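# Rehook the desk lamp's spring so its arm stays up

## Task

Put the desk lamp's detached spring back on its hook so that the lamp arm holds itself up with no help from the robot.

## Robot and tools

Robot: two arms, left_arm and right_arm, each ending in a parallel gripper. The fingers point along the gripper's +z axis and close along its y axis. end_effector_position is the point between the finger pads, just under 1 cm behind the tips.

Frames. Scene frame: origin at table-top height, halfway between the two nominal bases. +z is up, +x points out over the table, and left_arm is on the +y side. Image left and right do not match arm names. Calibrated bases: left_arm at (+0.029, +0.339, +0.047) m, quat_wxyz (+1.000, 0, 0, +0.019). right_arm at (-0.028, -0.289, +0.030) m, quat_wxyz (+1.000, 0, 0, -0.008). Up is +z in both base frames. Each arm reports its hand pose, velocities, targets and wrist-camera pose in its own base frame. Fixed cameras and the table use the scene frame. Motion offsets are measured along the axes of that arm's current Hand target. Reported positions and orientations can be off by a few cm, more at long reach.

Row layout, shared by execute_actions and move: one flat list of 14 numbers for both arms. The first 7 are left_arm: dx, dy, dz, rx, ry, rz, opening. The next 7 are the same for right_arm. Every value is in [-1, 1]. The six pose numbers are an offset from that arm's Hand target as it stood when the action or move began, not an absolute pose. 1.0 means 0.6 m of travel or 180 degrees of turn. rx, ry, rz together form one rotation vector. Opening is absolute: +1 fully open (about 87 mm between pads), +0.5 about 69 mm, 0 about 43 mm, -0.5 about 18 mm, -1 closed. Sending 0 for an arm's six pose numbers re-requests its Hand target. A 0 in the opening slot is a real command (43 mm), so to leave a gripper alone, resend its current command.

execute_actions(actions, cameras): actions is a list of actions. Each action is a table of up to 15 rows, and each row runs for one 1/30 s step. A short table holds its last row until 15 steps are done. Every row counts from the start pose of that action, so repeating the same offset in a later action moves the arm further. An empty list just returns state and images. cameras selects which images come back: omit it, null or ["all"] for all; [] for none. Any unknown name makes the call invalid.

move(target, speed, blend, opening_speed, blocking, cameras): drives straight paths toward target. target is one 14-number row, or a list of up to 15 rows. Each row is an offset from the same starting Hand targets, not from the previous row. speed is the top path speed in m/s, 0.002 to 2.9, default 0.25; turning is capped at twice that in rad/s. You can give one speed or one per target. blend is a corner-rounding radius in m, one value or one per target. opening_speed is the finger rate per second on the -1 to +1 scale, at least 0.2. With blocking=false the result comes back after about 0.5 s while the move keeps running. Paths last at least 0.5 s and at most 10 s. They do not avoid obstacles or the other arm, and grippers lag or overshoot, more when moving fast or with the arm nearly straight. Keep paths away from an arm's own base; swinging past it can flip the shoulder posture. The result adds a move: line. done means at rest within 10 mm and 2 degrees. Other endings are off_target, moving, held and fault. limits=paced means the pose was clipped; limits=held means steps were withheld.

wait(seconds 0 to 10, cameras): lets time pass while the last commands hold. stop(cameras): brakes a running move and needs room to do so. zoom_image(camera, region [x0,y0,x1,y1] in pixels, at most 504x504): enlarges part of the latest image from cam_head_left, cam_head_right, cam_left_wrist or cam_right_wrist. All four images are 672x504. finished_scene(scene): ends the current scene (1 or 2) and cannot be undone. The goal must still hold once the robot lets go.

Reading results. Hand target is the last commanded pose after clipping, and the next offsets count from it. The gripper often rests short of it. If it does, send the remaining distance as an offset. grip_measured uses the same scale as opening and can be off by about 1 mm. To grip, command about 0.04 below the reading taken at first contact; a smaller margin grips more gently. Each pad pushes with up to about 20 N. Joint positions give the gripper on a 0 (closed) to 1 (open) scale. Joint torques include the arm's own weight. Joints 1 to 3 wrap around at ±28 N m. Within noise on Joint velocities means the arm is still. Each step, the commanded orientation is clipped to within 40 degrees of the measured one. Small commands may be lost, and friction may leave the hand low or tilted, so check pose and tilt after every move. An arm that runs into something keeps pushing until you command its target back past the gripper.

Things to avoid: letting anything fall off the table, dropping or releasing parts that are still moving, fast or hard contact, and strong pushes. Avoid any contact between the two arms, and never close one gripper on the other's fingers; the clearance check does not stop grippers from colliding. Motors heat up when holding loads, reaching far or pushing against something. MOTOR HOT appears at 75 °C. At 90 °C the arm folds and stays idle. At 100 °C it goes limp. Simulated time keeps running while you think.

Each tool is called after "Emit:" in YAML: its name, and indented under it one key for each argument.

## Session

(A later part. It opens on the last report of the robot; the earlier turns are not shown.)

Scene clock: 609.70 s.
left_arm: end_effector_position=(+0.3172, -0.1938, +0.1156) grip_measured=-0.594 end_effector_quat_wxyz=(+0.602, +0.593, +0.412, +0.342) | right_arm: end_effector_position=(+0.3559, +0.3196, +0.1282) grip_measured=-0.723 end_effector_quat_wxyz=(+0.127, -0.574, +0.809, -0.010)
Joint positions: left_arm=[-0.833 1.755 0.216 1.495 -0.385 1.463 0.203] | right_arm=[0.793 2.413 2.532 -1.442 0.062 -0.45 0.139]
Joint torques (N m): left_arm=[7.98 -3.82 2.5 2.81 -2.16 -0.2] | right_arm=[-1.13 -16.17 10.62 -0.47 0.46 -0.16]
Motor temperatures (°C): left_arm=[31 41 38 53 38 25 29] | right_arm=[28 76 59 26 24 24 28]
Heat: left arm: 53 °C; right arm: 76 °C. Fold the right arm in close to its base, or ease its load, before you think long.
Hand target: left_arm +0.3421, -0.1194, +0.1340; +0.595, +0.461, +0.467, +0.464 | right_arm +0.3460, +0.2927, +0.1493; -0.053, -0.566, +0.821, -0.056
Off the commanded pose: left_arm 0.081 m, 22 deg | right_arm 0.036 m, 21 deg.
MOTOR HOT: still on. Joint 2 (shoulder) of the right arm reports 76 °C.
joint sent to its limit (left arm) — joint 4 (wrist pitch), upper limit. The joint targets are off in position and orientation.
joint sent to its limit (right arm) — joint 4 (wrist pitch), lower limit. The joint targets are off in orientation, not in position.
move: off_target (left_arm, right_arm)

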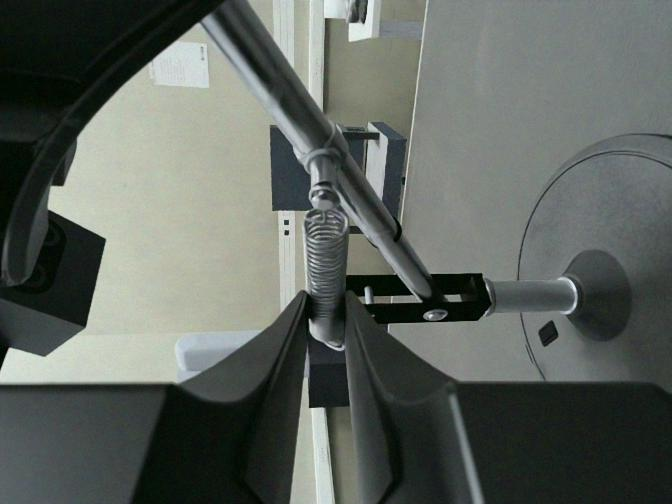

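Emit:
move:
  target:
    - [0.026,0.006,-0.003,0,0,0,-0.9,0,0,0,0,0,0,-0.73]
    - [0.03,0.004,0.028,0,0,0,-0.9,0,0,0,0,0,0,-0.73]
  speed: 0.05
  cameras: ["cam_left_wrist"]

Emit:
zoom_image:
  camera: "cam_left_wrist"
  region: [300, 310, 370, 380]

Scene clock: 617.07 s.
left_arm: end_effector_position=(+0.3292, -0.1844, +0.1147) grip_measured=-0.594 end_effector_quat_wxyz=(+0.608, +0.600, +0.404, +0.328) | right_arm: end_effector_position=(+0.3610, +0.3267, +0.1244) grip_measured=-0.723 end_effector_quat_wxyz=(+0.138, -0.573, +0.808, -0.004)
Joint positions: left_arm=[-0.734 1.751 0.21 1.495 -0.25 1.462 0.203] | right_arm=[0.793 2.423 2.532 -1.408 0.055 -0.45 0.139]
Joint torques (N m): left_arm=[8.94 -3.64 3.33 2.83 -2.36 -0.19] | right_arm=[-1.14 -16.87 11.43 -0.76 0.5 -0.16]
Motor temperatures (°C): left_arm=[31 40 38 53 40 25 29] | right_arm=[28 78 58 26 24 24 28]
Heat: left arm: 53 °C; right arm: 78 °C. Fold the right arm in close to its base, or ease its load, before you think long.
Hand target: left_arm +0.3608, -0.1032, +0.1365; +0.595, +0.461, +0.467, +0.464 | right_arm +0.3460, +0.2928, +0.1493; -0.053, -0.566, +0.821, -0.056
Off the commanded pose: left_arm 0.090 m, 23 deg | right_arm 0.045 m, 23 deg.
MOTOR HOT: still on. Joint 2 (shoulder) of the right arm reports 78 °C.
joint sent to its limit (left arm) — joint 4 (wrist pitch), upper limit. The joint targets are off in position and orientation.
joint sent to its limit (right arm) — joint 4 (wrist pitch), lower limit. The joint targets are off in orientation, not in position.
move: off_target (left_arm, right_arm)

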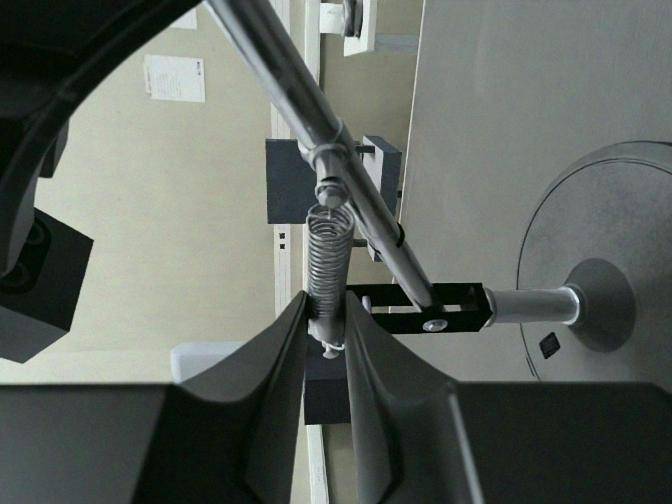

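Scaled by 7.200 from the camera's image (finer frame: 960x720).

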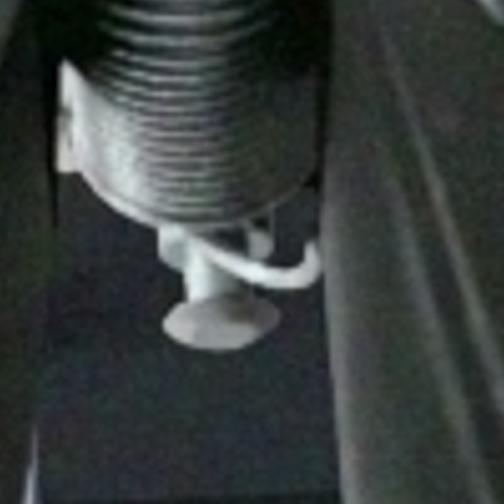

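Emit:
move:
  target: [-0.01,0.006,-0.03,0,0,0,-0.9,-0.108,0.032,0.0,0,0,0,-0.73]
  speed: 0.06
  cameras: ["cam_left_wrist","cam_head_right"]

Emit:
zoom_image:
  camera: "cam_left_wrist"
  region: [290, 270, 390, 370]

Scene clock: 632.20 s.
left_arm: end_effector_position=(+0.3311, -0.1610, +0.1117) grip_measured=-0.594 end_effector_quat_wxyz=(+0.583, +0.579, +0.438, +0.365) | right_arm: end_effector_position=(+0.3646, +0.3648, +0.1184) grip_measured=-0.722 end_effector_quat_wxyz=(+0.172, -0.568, +0.804, -0.013)
Joint positions: left_arm=[-0.733 1.751 0.198 1.495 -0.37 1.461 0.203] | right_arm=[0.852 2.595 2.821 -1.466 0.105 -0.395 0.139]
Joint torques (N m): left_arm=[4.94 -5.65 2.4 2.81 -1.73 -0.2] | right_arm=[0.94 -16.7 11.26 0.05 0.04 -0.18]
Motor temperatures (°C): left_arm=[32 40 38 53 42 25 29] | right_arm=[28 78 58 27 24 24 28]
Heat: left arm: 53 °C; right arm: 78 °C. Fold the right arm in close to its base, or ease its load, before you think long.
Hand target: left_arm +0.3419, -0.1065, +0.1383; +0.595, +0.461, +0.467, +0.464 | right_arm +0.3510, +0.3594, +0.1390; -0.053, -0.566, +0.821, -0.056
Off the commanded pose: left_arm 0.062 m, 18 deg | right_arm 0.025 m, 26 deg.
MOTOR HOT: still on. Joint 2 (shoulder) of the right arm reports 78 °C.
elbow stopped short (right arm): the move would have taken joint 3 (elbow) straighter than the controller allows.
joint sent to its limit (left arm) — joint 4 (wrist pitch), upper limit. The joint targets are off in position and orientation.
move: off_target (left_arm, right_arm)
Images, in order (width x height): cam_head_right 672x504, cam_left_wrist 672x504.

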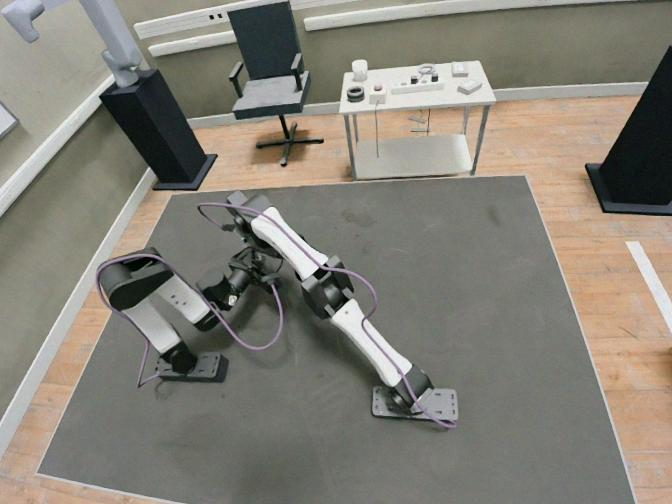

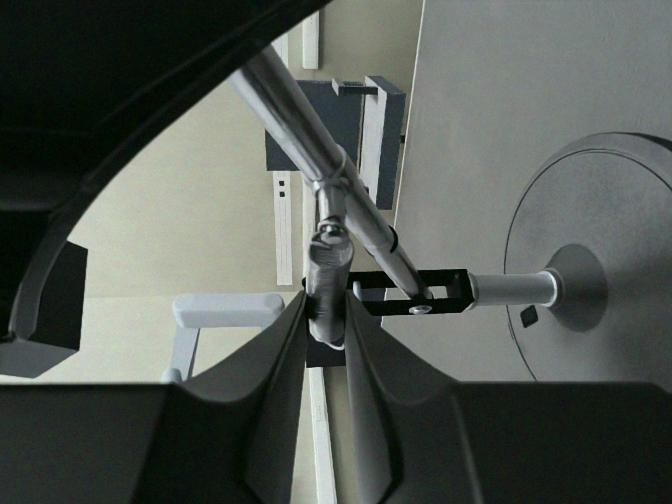

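Scaled by 5.040 from the camera's image (finer frame: 960x720).

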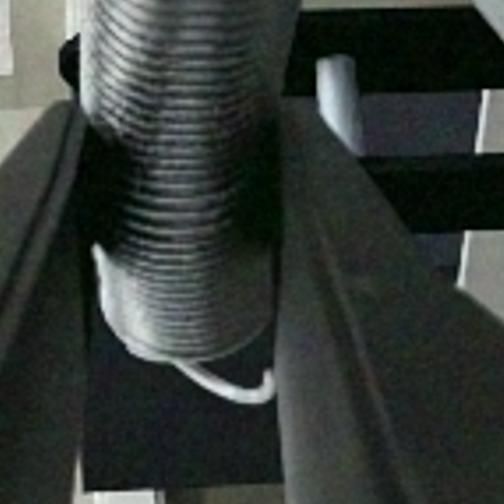

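Emit:
move:
  target:
    - [0,0,0,0,0,0,-0.2,0,0,0,0,0,0,-0.73]
    - [0,0,-0.18,0,0,0,-0.2,0,0,0,0,0,0,-0.73]
  speed: 0.1
  opening_speed: 0.6
  cameras: ["cam_left_wrist"]

Scene clock: 640.13 s.
left_arm: end_effector_position=(+0.2377, -0.0946, +0.1161) grip_measured=-0.200 end_effector_quat_wxyz=(+0.498, +0.479, +0.536, +0.485) | right_arm: end_effector_position=(+0.3644, +0.3645, +0.1182) grip_measured=-0.722 end_effector_quat_wxyz=(+0.171, -0.568, +0.805, -0.014)
Joint positions: left_arm=[-1.15 1.597 0.013 1.493 -1.191 1.415 0.4] | right_arm=[0.852 2.595 2.821 -1.468 0.106 -0.395 0.139]
Joint torques (N m): left_arm=[-0.69 -4 2.25 2.19 -0.15 -0.31] | right_arm=[0.92 -16.7 11.21 0.07 0.04 -0.16]
Motor temperatures (°C): left_arm=[32 39 38 53 40 25 29] | right_arm=[28 82 60 26 24 24 28]
Heat: left arm: 53 °C; right arm: 82 °C. Fold the right arm in close to its base, or ease its load, before you think long.
Hand target: left_arm +0.2356, -0.0940, +0.1234; +0.595, +0.461, +0.468, +0.464 | right_arm +0.3510, +0.3594, +0.1388; -0.053, -0.566, +0.821, -0.056
Off the commanded pose: left_arm 0.008 m, 14 deg | right_arm 0.025 m, 26 deg.
MOTOR HOT: still on. Joint 2 (shoulder) of the right arm reports 82 °C.
elbow stopped short (right arm): the move would have taken joint 3 (elbow) straighter than the controller allows.
joint sent to its limit (left arm) — joint 3 (elbow), lower limit, where the elbow is as bent as it goes. The joint targets are off in orientation, not in position.
move: off_target (left_arm, right_arm)

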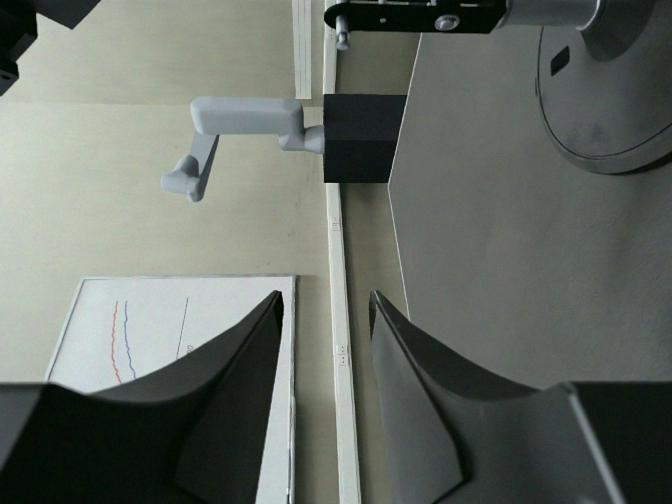

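Emit:
move:
  target: [0,0,0,0,0,0,-0.2,0.117,-0.013,0.187,0,-0.17,0,-0.73]
  speed: 0.13
  cameras: ["cam_head_left","cam_head_right","cam_right_wrist"]

Scene clock: 643.90 s.
left_arm: end_effector_position=(+0.2376, -0.0945, +0.1171) grip_measured=-0.200 end_effector_quat_wxyz=(+0.501, +0.476, +0.538, +0.483) | right_arm: end_effector_position=(+0.3309, +0.2821, +0.0210) grip_measured=-0.725 end_effector_quat_wxyz=(+0.155, -0.557, +0.810, +0.095)
Joint positions: left_arm=[-1.15 1.589 0.013 1.492 -1.193 1.413 0.4] | right_arm=[0.686 2.075 1.533 -0.7 -0.161 -0.493 0.137]
Joint torques (N m): left_arm=[-0.72 -3.73 2.29 2.15 -0.14 -0.29] | right_arm=[-1.36 -16.77 5.93 0.6 -0.15 -0.28]
Motor temperatures (°C): left_arm=[31 39 37 53 39 25 29] | right_arm=[28 84 60 26 23 24 28]
Heat: left arm: 53 °C; right arm: 84 °C. Fold the right arm in close to its base, or ease its load, before you think long.
Hand target: left_arm +0.2356, -0.0941, +0.1233; +0.595, +0.461, +0.467, +0.463 | right_arm +0.3308, +0.2748, +0.0389; +0.165, -0.561, +0.806, +0.096
Off the commanded pose: left_arm 0.007 m, 14 deg | right_arm 0.019 m, 1 deg.
MOTOR HOT: still on. Joint 2 (shoulder) of the right arm reports 84 °C.
joint sent to its limit (left arm) — joint 3 (elbow), lower limit, where the elbow is as bent as it goes. The joint targets are off in orientation, not in position.
move: off_target (left_arm, right_arm)

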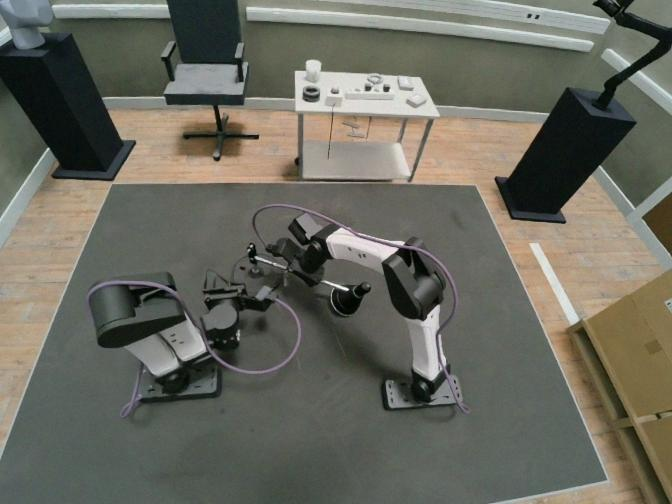

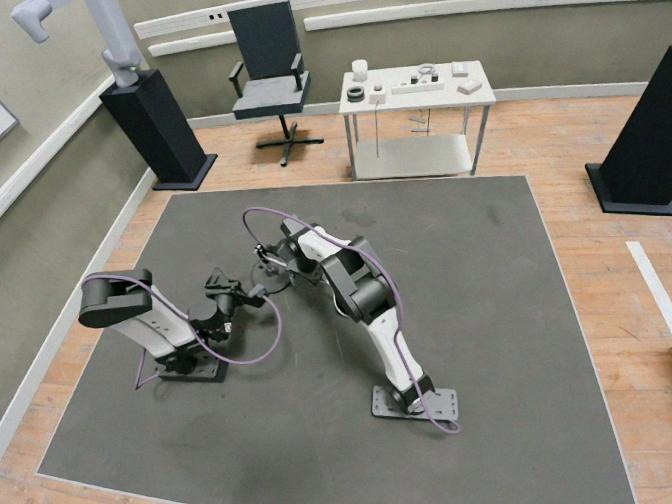

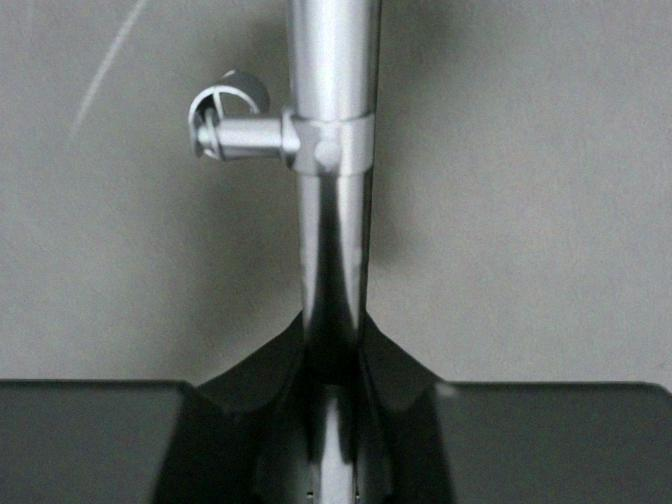

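Emit:
move:
  target: [0,0,0,0,0,0,-0.2,0.275,-0.082,-0.045,0,0,0,-0.8]
  speed: 0.13
  cameras: ["cam_head_left","cam_right_wrist"]

Scene clock: 649.17 s.
left_arm: end_effector_position=(+0.2376, -0.0945, +0.1176) grip_measured=-0.200 end_effector_quat_wxyz=(+0.502, +0.474, +0.539, +0.482) | right_arm: end_effector_position=(+0.3305, +0.1364, +0.0163) grip_measured=-0.729 end_effector_quat_wxyz=(+0.207, -0.573, +0.783, +0.127)
Joint positions: left_arm=[-1.15 1.586 0.013 1.491 -1.193 1.411 0.4] | right_arm=[0.297 1.778 1.082 -0.549 -0.374 -0.903 0.136]
Joint torques (N m): left_arm=[-0.7 -3.56 2.32 2.13 -0.13 -0.28] | right_arm=[-3.23 -8.35 3.92 0.36 0.71 -0.18]
Motor temperatures (°C): left_arm=[31 39 37 52 37 25 28] | right_arm=[28 82 59 26 24 24 28]
Heat: left arm: 52 °C; right arm: 82 °C. Fold the right arm in close to its base, or ease its load, before you think long.
Hand target: left_arm +0.2356, -0.0941, +0.1233; +0.595, +0.461, +0.467, +0.463 | right_arm +0.3203, +0.1044, +0.0037; +0.165, -0.561, +0.806, +0.096
Off the commanded pose: left_arm 0.006 m, 14 deg | right_arm 0.036 m, 7 deg.
MOTOR HOT: still on. Joint 2 (shoulder) of the right arm reports 82 °C.
joint sent to its limit (left arm) — joint 3 (elbow), lower limit, where the elbow is as bent as it goes. The joint targets are off in orientation, not in position.
move: off_target (left_arm, right_arm)

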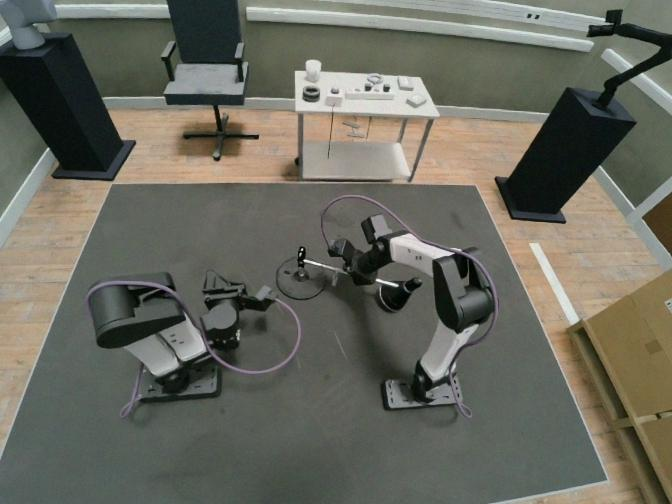

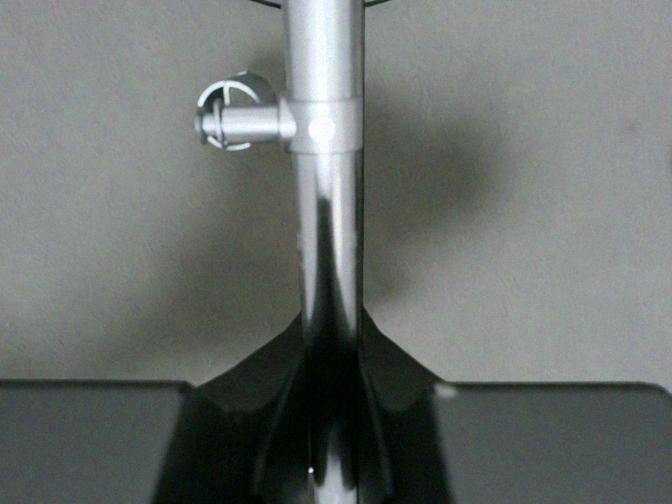

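Emit:
move:
  target:
    - [0,0,0,0,0,0,-0.2,0,0,0,0,0,0,0.3]
    - [0,0,0,0,0,0,-0.2,0.05,0,-0.22,0,0,0,0.3]
  speed: 0.15
  opening_speed: 0.8
  cameras: ["cam_right_wrist"]

Scene clock: 660.07 s.
left_arm: end_effector_position=(+0.2375, -0.0944, +0.1176) grip_measured=-0.200 end_effector_quat_wxyz=(+0.502, +0.474, +0.539, +0.482) | right_arm: end_effector_position=(+0.2842, +0.0331, +0.1026) grip_measured=+0.300 end_effector_quat_wxyz=(+0.149, -0.556, +0.812, +0.100)
Joint positions: left_arm=[-1.15 1.586 0.013 1.491 -1.193 1.41 0.4] | right_arm=[0.043 1.545 1.214 -1.088 -0.328 -1.133 0.65]
Joint torques (N m): left_arm=[-0.72 -3.55 2.32 2.13 -0.13 -0.27] | right_arm=[-0.73 -7.82 10.09 0.36 -0.36 -0.21]
Motor temperatures (°C): left_arm=[30 39 37 51 36 25 28] | right_arm=[28 75 57 26 24 24 28]
Heat: left arm: 51 °C; right arm: 75 °C. Fold the right arm in close to its base, or ease its load, before you think long.
Hand target: left_arm +0.2356, -0.0941, +0.1233; +0.595, +0.461, +0.467, +0.463 | right_arm +0.2897, +0.0335, +0.1149; +0.165, -0.561, +0.806, +0.096
Off the commanded pose: left_arm 0.006 m, 14 deg | right_arm 0.013 m, 2 deg.
MOTOR HOT: still on. Joint 2 (shoulder) of the right arm reports 75 °C.
joint sent to its limit (left arm) — joint 3 (elbow), lower limit, where the elbow is as bent as it goes. The joint targets are off in orientation, not in position.
move: off_target (left_arm, right_arm)

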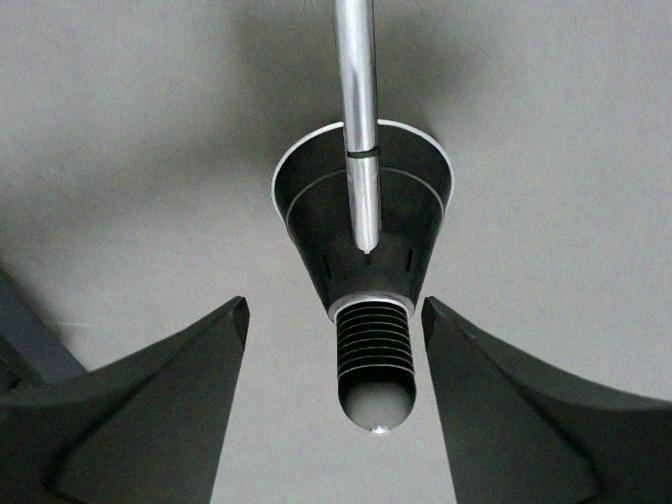

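Emit:
wait:
  seconds: 10
  cameras: []

Emit:
wait:
  seconds: 10
  cameras: []

Scene clock: 682.90 s.
left_arm: end_effector_position=(+0.2375, -0.0944, +0.1176) grip_measured=-0.200 end_effector_quat_wxyz=(+0.502, +0.474, +0.539, +0.482) | right_arm: end_effector_position=(+0.2839, +0.0331, +0.1026) grip_measured=+0.300 end_effector_quat_wxyz=(+0.148, -0.556, +0.811, +0.101)
Joint positions: left_arm=[-1.15 1.586 0.013 1.491 -1.193 1.41 0.4] | right_arm=[0.043 1.545 1.214 -1.089 -0.329 -1.134 0.65]
Joint torques (N m): left_arm=[-0.72 -3.55 2.3 2.13 -0.13 -0.27] | right_arm=[-0.73 -7.8 10.07 0.38 -0.35 -0.19]
Motor temperatures (°C): left_arm=[29 38 37 50 34 25 28] | right_arm=[28 68 55 26 24 24 27]
Heat: left arm: 50 °C; right arm: 68 °C.
Hand target: left_arm +0.2356, -0.0941, +0.1233; +0.595, +0.461, +0.467, +0.463 | right_arm +0.2897, +0.0335, +0.1149; +0.165, -0.561, +0.806, +0.096
Tool commands: left_gripper/opening=-0.2 right_gripper/opening=+0.3
Off the commanded pose: left_arm 0.006 m, 14 deg | right_arm 0.014 m, 2 deg.
MOTOR HOT: cleared for the motors of the right arm.
wait: 10.00 s; at rest from the start

Scene clock: 692.90 s.
left_arm: end_effector_position=(+0.2375, -0.0944, +0.1176) grip_measured=-0.200 end_effector_quat_wxyz=(+0.502, +0.474, +0.539, +0.482) | right_arm: end_effector_position=(+0.2839, +0.0331, +0.1026) grip_measured=+0.300 end_effector_quat_wxyz=(+0.148, -0.556, +0.811, +0.101)
Joint positions: left_arm=[-1.15 1.586 0.013 1.491 -1.193 1.41 0.4] | right_arm=[0.043 1.545 1.214 -1.089 -0.329 -1.134 0.65]
Joint torques (N m): left_arm=[-0.72 -3.55 2.3 2.12 -0.14 -0.28] | right_arm=[-0.75 -7.79 10.1 0.38 -0.35 -0.2]
Motor temperatures (°C): left_arm=[29 38 37 50 34 25 28] | right_arm=[28 66 55 26 24 24 27]
Heat: left arm: 50 °C; right arm: 66 °C.
Hand target: left_arm +0.2356, -0.0941, +0.1233; +0.595, +0.461, +0.467, +0.463 | right_arm +0.2897, +0.0335, +0.1149; +0.165, -0.561, +0.806, +0.096
Tool commands: left_gripper/opening=-0.2 right_gripper/opening=+0.3
Off the commanded pose: left_arm 0.006 m, 14 deg | right_arm 0.014 m, 2 deg.
wait: 10.00 s; at rest by 0.17 s

Emit:
move:
  target:
    - [0,0,0,0,0,0,-0.2,-0.118,0,0.19,0,0,0,0.2]
    - [0,0,0,0,0,0,-0.2,-0.118,0,0.222,0,0,0,0.2]
    - [0,0,0,0,0,0,-0.2,-0.118,0,0.222,0,0,0,-0.8]
  speed: 0.12
  opening_speed: 0.8
  cameras: ["cam_right_wrist"]

Scene clock: 700.93 s.
left_arm: end_effector_position=(+0.2375, -0.0944, +0.1176) grip_measured=-0.200 end_effector_quat_wxyz=(+0.502, +0.474, +0.539, +0.482) | right_arm: end_effector_position=(+0.3309, +0.1388, +0.0205) grip_measured=-0.711 end_effector_quat_wxyz=(+0.160, -0.571, +0.799, +0.099)
Joint positions: left_arm=[-1.15 1.586 0.013 1.491 -1.193 1.41 0.4] | right_arm=[0.349 1.828 1.187 -0.666 -0.274 -0.855 0.144]
Joint torques (N m): left_arm=[-0.72 -3.56 2.3 2.13 -0.13 -0.27] | right_arm=[0.02 -8.47 5.97 0.96 -0.11 0.28]
Motor temperatures (°C): left_arm=[29 37 37 49 34 25 28] | right_arm=[28 64 55 27 23 24 27]
Heat: left arm: 49 °C; right arm: 64 °C.
Hand target: left_arm +0.2356, -0.0941, +0.1234; +0.595, +0.461, +0.467, +0.463 | right_arm +0.3333, +0.1403, +0.0178; +0.165, -0.561, +0.806, +0.096
Off the commanded pose: left_arm 0.006 m, 14 deg | right_arm 0.004 m, 2 deg.
joint sent to its limit (left arm) — joint 3 (elbow), lower limit, where the elbow is as bent as it goes. The joint targets are off in orientation, not in position.
move: off_target (left_arm)

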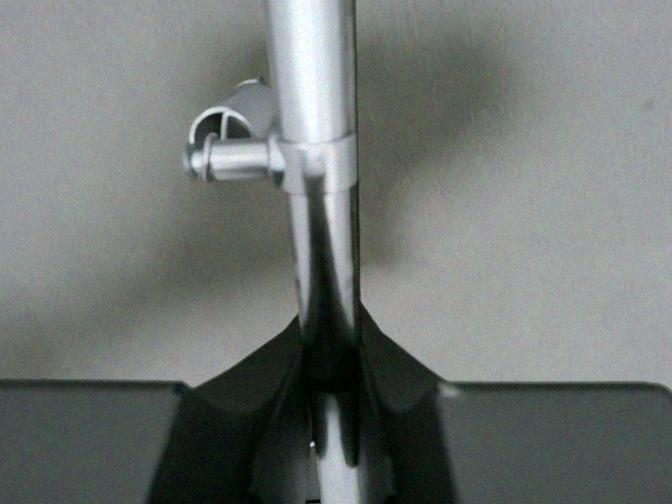

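Emit:
move:
  target:
    - [0,0,0,0,0,0,-0.2,-0.09,-0.004,-0.152,0,0.06,0,-0.75]
    - [0,0,0,0,0,0,-0.2,-0.197,-0.004,-0.217,0,0.1,0,-0.75]
  speed: 0.09
  cameras: ["cam_head_left","cam_right_wrist","cam_left_wrist"]

Scene clock: 706.77 s.
left_arm: end_effector_position=(+0.2375, -0.0944, +0.1176) grip_measured=-0.200 end_effector_quat_wxyz=(+0.503, +0.474, +0.539, +0.482) | right_arm: end_effector_position=(+0.3403, +0.1802, +0.1562) grip_measured=-0.725 end_effector_quat_wxyz=(+0.017, -0.581, +0.814, -0.008)
Joint positions: left_arm=[-1.15 1.586 0.013 1.491 -1.193 1.41 0.4] | right_arm=[0.561 2.158 2.211 -1.589 0.013 -0.679 0.137]
Joint torques (N m): left_arm=[-0.7 -3.56 2.32 2.12 -0.13 -0.27] | right_arm=[0.64 -14.12 14.17 0.61 -0.27 0.29]
Motor temperatures (°C): left_arm=[29 37 36 49 34 25 28] | right_arm=[28 64 55 27 23 24 27]
Heat: left arm: 49 °C; right arm: 64 °C.
Hand target: left_arm +0.2356, -0.0941, +0.1234; +0.595, +0.461, +0.467, +0.463 | right_arm +0.3523, +0.1984, +0.1828; +0.037, -0.569, +0.822, +0.007
Off the commanded pose: left_arm 0.006 m, 14 deg | right_arm 0.034 m, 3 deg.
joint read past its limit (right arm) — joint 4 (wrist pitch), lower limit.
joint sent to its limit (left arm) — joint 3 (elbow), lower limit, where the elbow is as bent as it goes. The joint targets are off in orientation, not in position.
joint sent to its limit (right arm) — joint 4 (wrist pitch), lower limit. The joint targets are off in orientation, not in position.
move: off_target (left_arm, right_arm)
Images, in order (width x height): cam_head_left 672x504, cam_left_wrist 672x504, cam_right_wrist 672x504.

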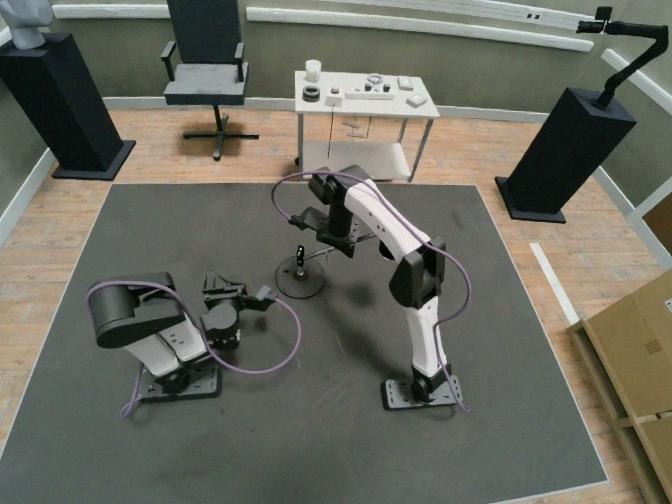

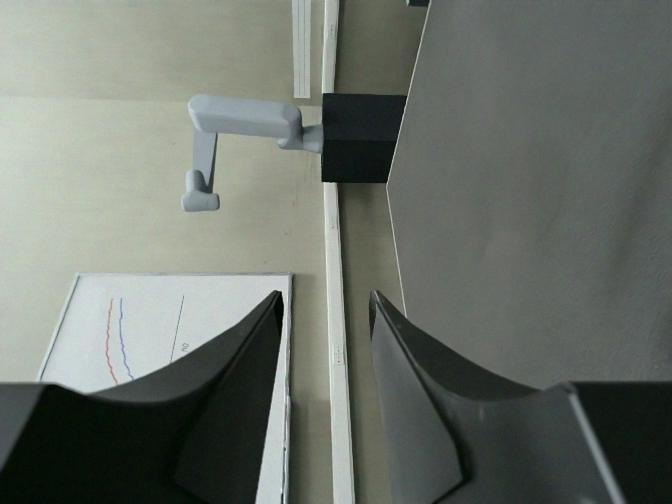

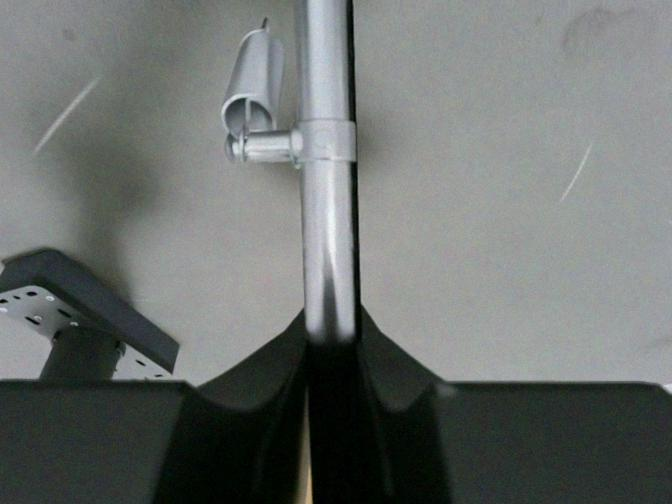

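Emit:
move:
  target: [-0.448,-0.04,-0.02,0.06,-0.053,-0.467,-0.1,0.003,0,0.026,0,0,0,-0.75]
  speed: 0.2
  cameras: ["cam_left_wrist"]

Emit:
zoom_image:
  camera: "cam_left_wrist"
  region: [150, 40, 450, 300]

Scene clock: 723.43 s.
left_arm: end_effector_position=(+0.1939, -0.3495, +0.1174) grip_measured=-0.100 end_effector_quat_wxyz=(+0.724, +0.152, +0.668, -0.086) | right_arm: end_effector_position=(+0.3424, +0.1816, +0.1545) grip_measured=-0.724 end_effector_quat_wxyz=(+0.017, -0.580, +0.814, -0.008)
Joint positions: left_arm=[-1.486 1.913 0.569 1.494 -1.141 0.241 0.45] | right_arm=[0.561 2.17 2.223 -1.589 0.013 -0.678 0.138]
Joint torques (N m): left_arm=[-0.59 -5.3 5.08 2.4 0.15 -0.27] | right_arm=[0.36 -11.74 12.21 0.62 -0.31 0.3]
Motor temperatures (°C): left_arm=[29 37 37 48 33 25 28] | right_arm=[28 67 60 27 23 24 27]
Heat: left arm: 48 °C; right arm: 67 °C.
Hand target: left_arm +0.1909, -0.3603, +0.1328; +0.743, +0.113, +0.646, -0.131 | right_arm +0.3525, +0.1976, +0.1671; +0.037, -0.569, +0.822, +0.007
Off the commanded pose: left_arm 0.019 m, 8 deg | right_arm 0.023 m, 3 deg.
joint read past its limit (right arm) — joint 4 (wrist pitch), lower limit.
joint sent to its limit (left arm) — joint 4 (wrist pitch), upper limit. The joint targets still meet the commanded pose.
joint sent to its limit (right arm) — joint 4 (wrist pitch), lower limit. The joint targets are off in orientation, not in position.
move: off_target (left_arm, right_arm)

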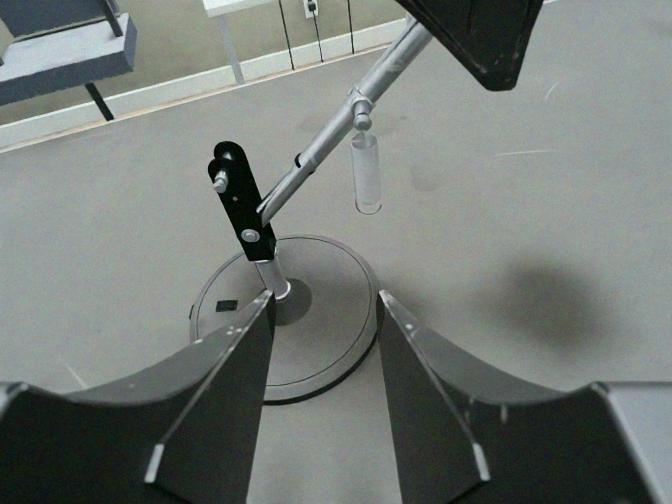

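Scaled by 1.680 from the camera's image (finer frame: 960x720).

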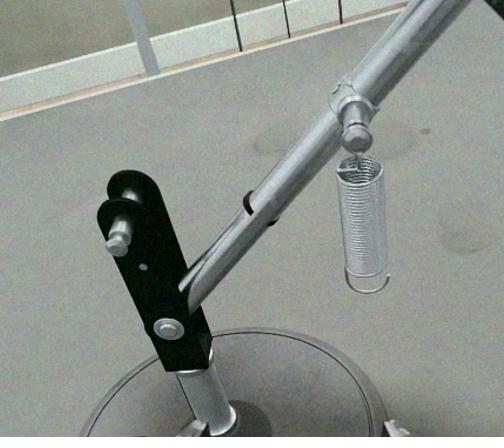

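Emit:
move:
  target: [0,0,0,0,0,0,-0.1,-0.087,0,-0.076,0,0.07,0,-0.74]
  speed: 0.1
  cameras: ["cam_left_wrist"]

Emit:
zoom_image:
  camera: "cam_left_wrist"
  region: [150, 40, 450, 300]

Scene clock: 734.27 s.
left_arm: end_effector_position=(+0.1938, -0.3500, +0.1176) grip_measured=-0.100 end_effector_quat_wxyz=(+0.723, +0.150, +0.668, -0.088) | right_arm: end_effector_position=(+0.3572, +0.2282, +0.1734) grip_measured=-0.708 end_effector_quat_wxyz=(+0.078, -0.605, +0.789, -0.073)
Joint positions: left_arm=[-1.486 1.913 0.569 1.494 -1.14 0.236 0.45] | right_arm=[0.688 2.25 2.421 -1.589 0.151 -0.631 0.146]
Joint torques (N m): left_arm=[-0.61 -5.29 5.05 2.4 0.14 -0.23] | right_arm=[0.66 -16.77 15.75 0.8 0.1 0.33]
Motor temperatures (°C): left_arm=[28 37 37 48 33 25 28] | right_arm=[28 67 60 27 23 24 27]
Heat: left arm: 48 °C; right arm: 67 °C.
Hand target: left_arm +0.1909, -0.3604, +0.1329; +0.743, +0.113, +0.646, -0.131 | right_arm +0.3683, +0.2439, +0.2161; -0.053, -0.566, +0.821, -0.056
Off the commanded pose: left_arm 0.019 m, 7 deg | right_arm 0.047 m, 16 deg.
joint read past its limit (right arm) — joint 4 (wrist pitch), lower limit.
joint sent to its limit (left arm) — joint 4 (wrist pitch), upper limit. The joint targets still meet the commanded pose.
joint sent to its limit (right arm) — joint 4 (wrist pitch), lower limit. The joint targets are off in position and orientation.
move: off_target (left_arm, right_arm)

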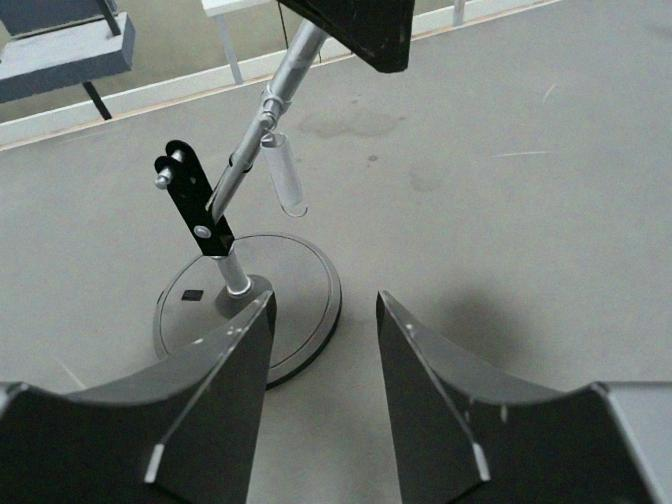

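Scaled by 1.680 from the camera's image (finer frame: 960x720).

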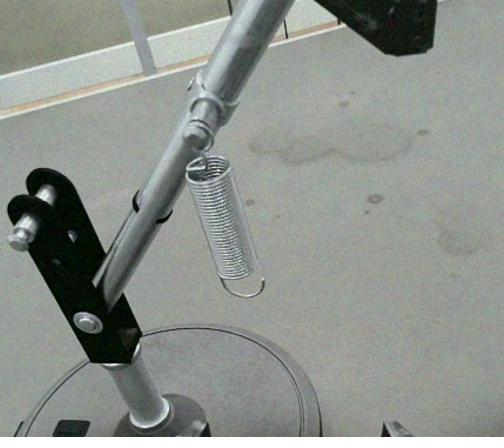

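Emit:
move:
  target:
    - [0.018,0.038,0.1,0,0,0,-0.1,0.003,0,0.03,0,0,0,-0.74]
    - [0.018,0.038,0.128,0,0,0,-0.2,0.003,0,0.03,0,0,0,-0.74]
  speed: 0.09
  cameras: ["cam_left_wrist"]

Emit:
zoom_image:
  camera: "cam_left_wrist"
  region: [150, 160, 450, 400]

Scene clock: 755.07 s.
left_arm: end_effector_position=(+0.2687, -0.3591, +0.1217) grip_measured=-0.200 end_effector_quat_wxyz=(+0.735, +0.134, +0.656, -0.108) | right_arm: end_effector_position=(+0.3573, +0.2284, +0.1724) grip_measured=-0.707 end_effector_quat_wxyz=(+0.077, -0.604, +0.790, -0.073)
Joint positions: left_arm=[-1.25 1.981 0.658 1.488 -0.897 0.186 0.4] | right_arm=[0.688 2.253 2.421 -1.589 0.151 -0.629 0.146]
Joint torques (N m): left_arm=[0.59 -5.9 5.27 2.05 0.16 -0.27] | right_arm=[-0.09 -14.71 12.83 0.8 0.04 0.35]
Motor temperatures (°C): left_arm=[28 37 38 48 32 25 27] | right_arm=[28 75 63 27 23 24 28]
Heat: left arm: 48 °C; right arm: 75 °C. Fold the right arm in close to its base, or ease its load, before you think long.
Hand target: left_arm +0.2716, -0.3654, +0.1328; +0.743, +0.113, +0.646, -0.131 | right_arm +0.3673, +0.2395, +0.1988; -0.053, -0.566, +0.821, -0.056
Off the commanded pose: left_arm 0.013 m, 4 deg | right_arm 0.030 m, 16 deg.
MOTOR HOT: joint 2 (shoulder) of the right arm reports 75 °C; the controller's stop level is 90 °C. To cool a motor, set the load down, stop pushing, or move to a pose that needs little force.
joint read past its limit (right arm) — joint 4 (wrist pitch), lower limit.
joint sent to its limit (right arm) — joint 4 (wrist pitch), lower limit. The joint targets are off in orientation, not in position.
move: off_target (left_arm, right_arm); target 2's new opening was sent with left_arm's hand 0.013 m and 4 deg from that target

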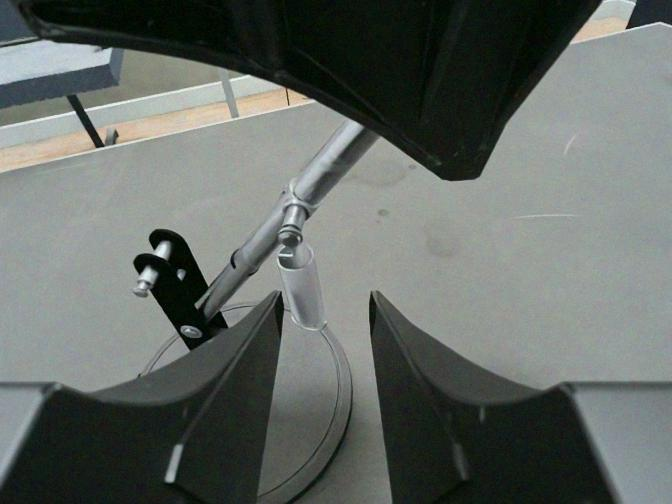

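Scaled by 1.680 from the camera's image (finer frame: 960x720).

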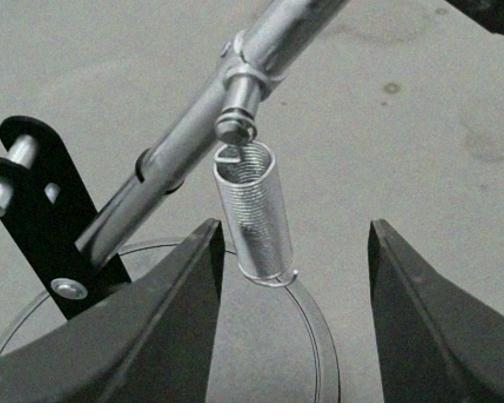

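Emit:
move:
  target:
    - [0.003,0.02,0.02,0,0,0,-0.2,0.003,0,0.03,0,0,0,-0.74]
    - [0.003,0.02,0.02,0,0,0,-0.8,0.003,0,0.03,0,0,0,-0.74]
  speed: 0.08
  opening_speed: 1.0
  cameras: ["cam_left_wrist"]

Scene clock: 763.50 s.
left_arm: end_effector_position=(+0.2835, -0.3545, +0.1220) grip_measured=-0.596 end_effector_quat_wxyz=(+0.735, +0.132, +0.655, -0.111) | right_arm: end_effector_position=(+0.3575, +0.2281, +0.1713) grip_measured=-0.707 end_effector_quat_wxyz=(+0.075, -0.602, +0.792, -0.073)
Joint positions: left_arm=[-1.2 1.981 0.658 1.483 -0.845 0.169 0.202] | right_arm=[0.687 2.256 2.421 -1.589 0.151 -0.624 0.146]
Joint torques (N m): left_arm=[0.91 -6.35 4.86 2 0.15 -0.27] | right_arm=[-0.77 -12.6 9.85 0.8 -0.03 0.36]
Motor temperatures (°C): left_arm=[28 38 38 48 32 25 27] | right_arm=[28 75 63 27 23 24 28]
Heat: left arm: 48 °C; right arm: 75 °C. Fold the right arm in close to its base, or ease its load, before you think long.
Hand target: left_arm +0.2871, -0.3582, +0.1327; +0.743, +0.113, +0.646, -0.131 | right_arm +0.3662, +0.2352, +0.1813; -0.053, -0.566, +0.821, -0.056
Off the commanded pose: left_arm 0.012 m, 3 deg | right_arm 0.015 m, 16 deg.
MOTOR HOT: still on. Joint 2 (shoulder) of the right arm reports 75 °C.
joint read past its limit (right arm) — joint 4 (wrist pitch), lower limit.
joint sent to its limit (right arm) — joint 4 (wrist pitch), lower limit. The joint targets are off in orientation, not in position.
move: off_target (left_arm, right_arm); target 2's new opening was sent with left_arm's hand 0.012 m and 3 deg from that target

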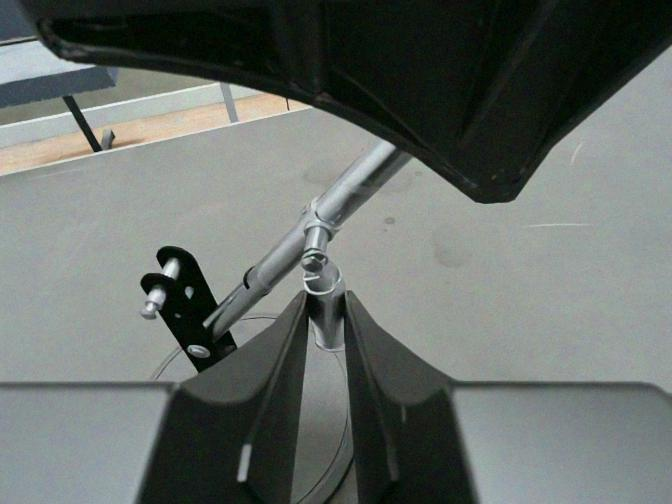

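Emit:
move:
  target:
    - [0,0,-0.03,0,0,0.05,-0.85,0,0,0,0,0,0,-0.74]
    - [-0.018,0.1,-0.035,0.03,0.008,0.35,-0.85,0,0,0,0,0,0,-0.74]
  speed: 0.08
  cameras: ["cam_left_wrist"]

Emit:
zoom_image:
  camera: "cam_left_wrist"
  region: [270, 230, 410, 370]

Scene clock: 780.97 s.
left_arm: end_effector_position=(+0.2794, -0.3184, +0.1306) grip_measured=-0.596 end_effector_quat_wxyz=(+0.692, +0.499, +0.473, +0.218) | right_arm: end_effector_position=(+0.3529, +0.2332, +0.1678) grip_measured=-0.714 end_effector_quat_wxyz=(+0.074, -0.590, +0.802, -0.055)
Joint positions: left_arm=[-1.187 1.904 0.528 1.446 -0.679 1.162 0.202] | right_arm=[0.687 2.26 2.421 -1.589 0.118 -0.589 0.143]
Joint torques (N m): left_arm=[1.84 -8.39 2.06 1.99 -0.71 -0.07] | right_arm=[-1.14 -13.15 9.91 0.8 0.22 0.03]
Motor temperatures (°C): left_arm=[28 39 38 46 32 25 28] | right_arm=[28 74 61 27 23 24 28]
Heat: left arm: 46 °C; right arm: 74 °C. Fold the right arm in close to its base, or ease its load, before you think long.
Hand target: left_arm +0.2866, -0.2942, +0.1404; +0.689, +0.469, +0.494, +0.249 | right_arm +0.3662, +0.2352, +0.1812; -0.053, -0.566, +0.821, -0.056
Off the commanded pose: left_arm 0.027 m, 6 deg | right_arm 0.019 m, 15 deg.
MOTOR HOT: still on. Joint 2 (shoulder) of the right arm reports 74 °C.
joint read past its limit (right arm) — joint 4 (wrist pitch), lower limit.
joint sent to its limit (right arm) — joint 4 (wrist pitch), lower limit. The joint targets are off in orientation, not in position.
move: off_target (left_arm, right_arm)

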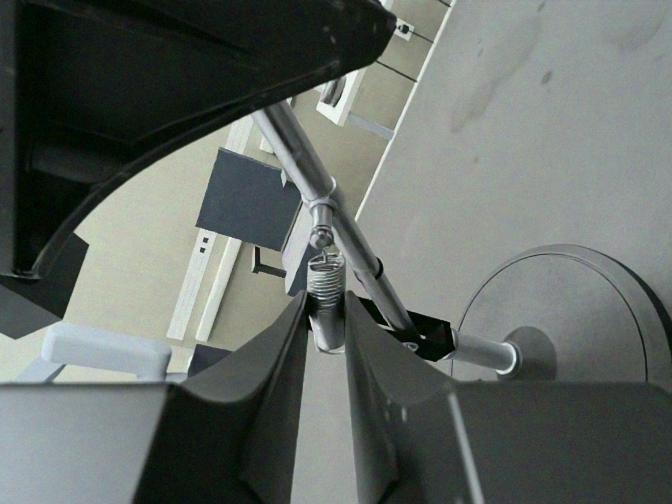

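Scaled by 3.600 from the camera's image (finer frame: 960x720).

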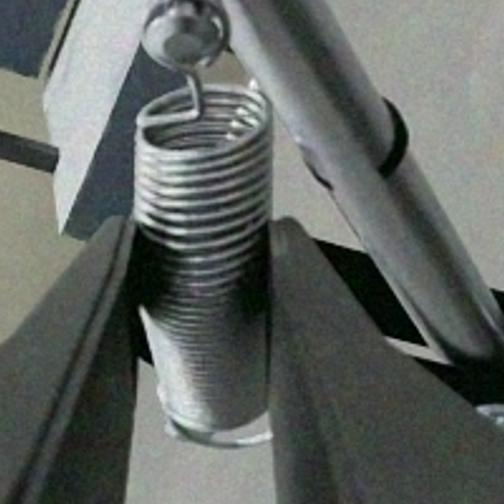

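Emit:
move:
  target: [0.03,0.03,-0.02,0,0,0,-0.85,0,0,0,0,0,0,-0.74]
  speed: 0.07
  cameras: ["cam_left_wrist"]

Emit:
zoom_image:
  camera: "cam_left_wrist"
  region: [270, 260, 400, 390]

Scene clock: 790.00 s.
left_arm: end_effector_position=(+0.2742, -0.3006, +0.1362) grip_measured=-0.599 end_effector_quat_wxyz=(+0.693, +0.514, +0.461, +0.207) | right_arm: end_effector_position=(+0.3490, +0.2419, +0.1646) grip_measured=-0.714 end_effector_quat_wxyz=(+0.076, -0.590, +0.803, -0.035)
Joint positions: left_arm=[-1.162 1.807 0.433 1.431 -0.612 1.163 0.2] | right_arm=[0.693 2.264 2.421 -1.581 0.079 -0.581 0.143]
Joint torques (N m): left_arm=[2.54 -8.1 1.8 2.1 -1.02 -0.12] | right_arm=[-1.91 -13.72 9.84 0.73 0.54 -0.01]
Motor temperatures (°C): left_arm=[28 41 37 46 32 25 28] | right_arm=[28 72 61 27 23 24 28]
Heat: left arm: 46 °C; right arm: 72 °C. Fold the right arm in close to its base, or ease its load, before you think long.
Hand target: left_arm +0.2848, -0.2670, +0.1475; +0.689, +0.469, +0.494, +0.249 | right_arm +0.3662, +0.2351, +0.1812; -0.053, -0.566, +0.821, -0.056
Off the commanded pose: left_arm 0.037 m, 8 deg | right_arm 0.025 m, 15 deg.
MOTOR HOT: still on. Joint 2 (shoulder) of the right arm reports 72 °C.
joint read past its limit (right arm) — joint 4 (wrist pitch), lower limit.
joint sent to its limit (right arm) — joint 4 (wrist pitch), lower limit. The joint targets are off in orientation, not in position.
move: off_target (left_arm, right_arm)

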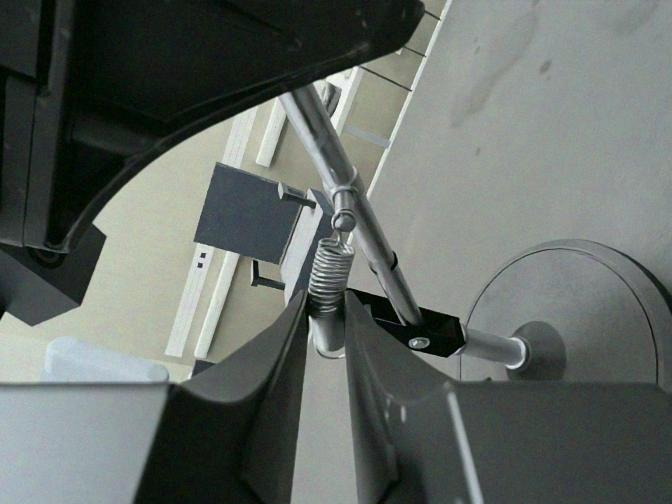

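Scaled by 3.877 from the camera's image (finer frame: 960x720).

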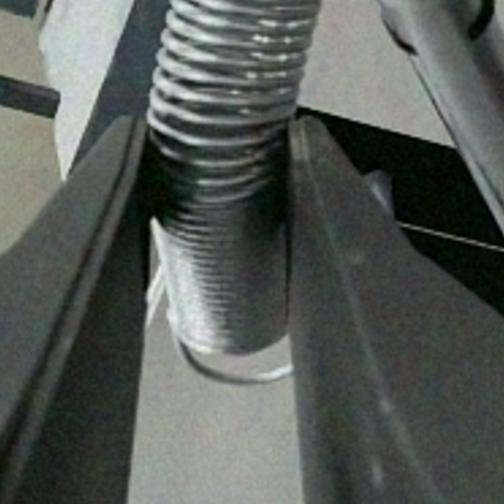

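Emit:
move:
  target: [0.012,0.024,-0.003,0,0,0,-0.85,0,0,0,0,0,0,-0.74]
  speed: 0.07
  cameras: ["cam_left_wrist"]

Emit:
zoom_image:
  camera: "cam_left_wrist"
  region: [280, 290, 380, 390]

Scene clock: 794.20 s.
left_arm: end_effector_position=(+0.2737, -0.2925, +0.1392) grip_measured=-0.600 end_effector_quat_wxyz=(+0.687, +0.529, +0.456, +0.201) | right_arm: end_effector_position=(+0.3486, +0.2473, +0.1632) grip_measured=-0.714 end_effector_quat_wxyz=(+0.080, -0.591, +0.802, -0.027)
Joint positions: left_arm=[-1.138 1.73 0.397 1.361 -0.563 1.16 0.2] | right_arm=[0.696 2.266 2.421 -1.569 0.062 -0.58 0.143]
Joint torques (N m): left_arm=[3.19 -8.1 2.26 2.29 -1.18 -0.15] | right_arm=[-2.32 -14.15 9.8 0.63 0.69 0]
Motor temperatures (°C): left_arm=[28 41 37 46 32 25 28] | right_arm=[28 73 60 27 23 24 28]
Heat: left arm: 46 °C; right arm: 73 °C. Fold the right arm in close to its base, or ease its load, before you think long.
Hand target: left_arm +0.2877, -0.2543, +0.1571; +0.689, +0.469, +0.494, +0.249 | right_arm +0.3662, +0.2352, +0.1813; -0.053, -0.566, +0.821, -0.056
Off the commanded pose: left_arm 0.045 m, 10 deg | right_arm 0.028 m, 16 deg.
MOTOR HOT: still on. Joint 2 (shoulder) of the right arm reports 73 °C.
joint read past its limit (right arm) — joint 4 (wrist pitch), lower limit.
joint sent to its limit (right arm) — joint 4 (wrist pitch), lower limit. The joint targets are off in orientation, not in position.
move: off_target (left_arm, right_arm)

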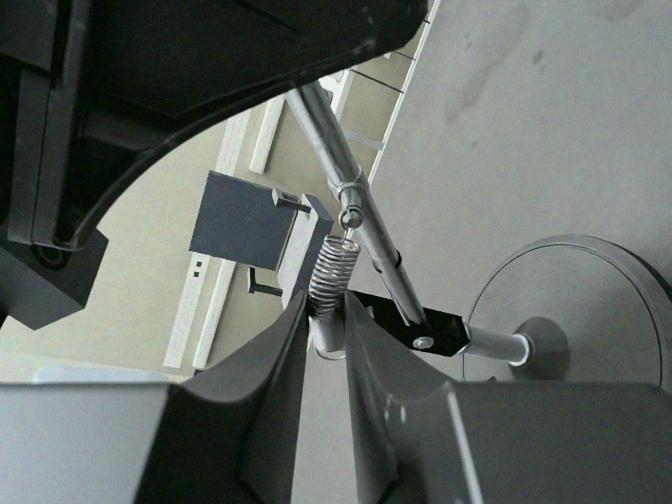

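Scaled by 5.040 from the camera's image (finer frame: 960x720).

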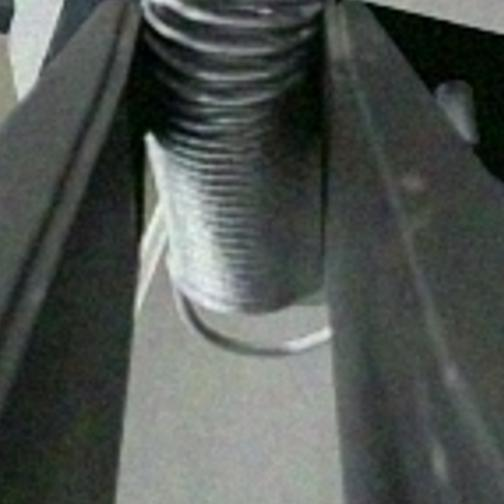

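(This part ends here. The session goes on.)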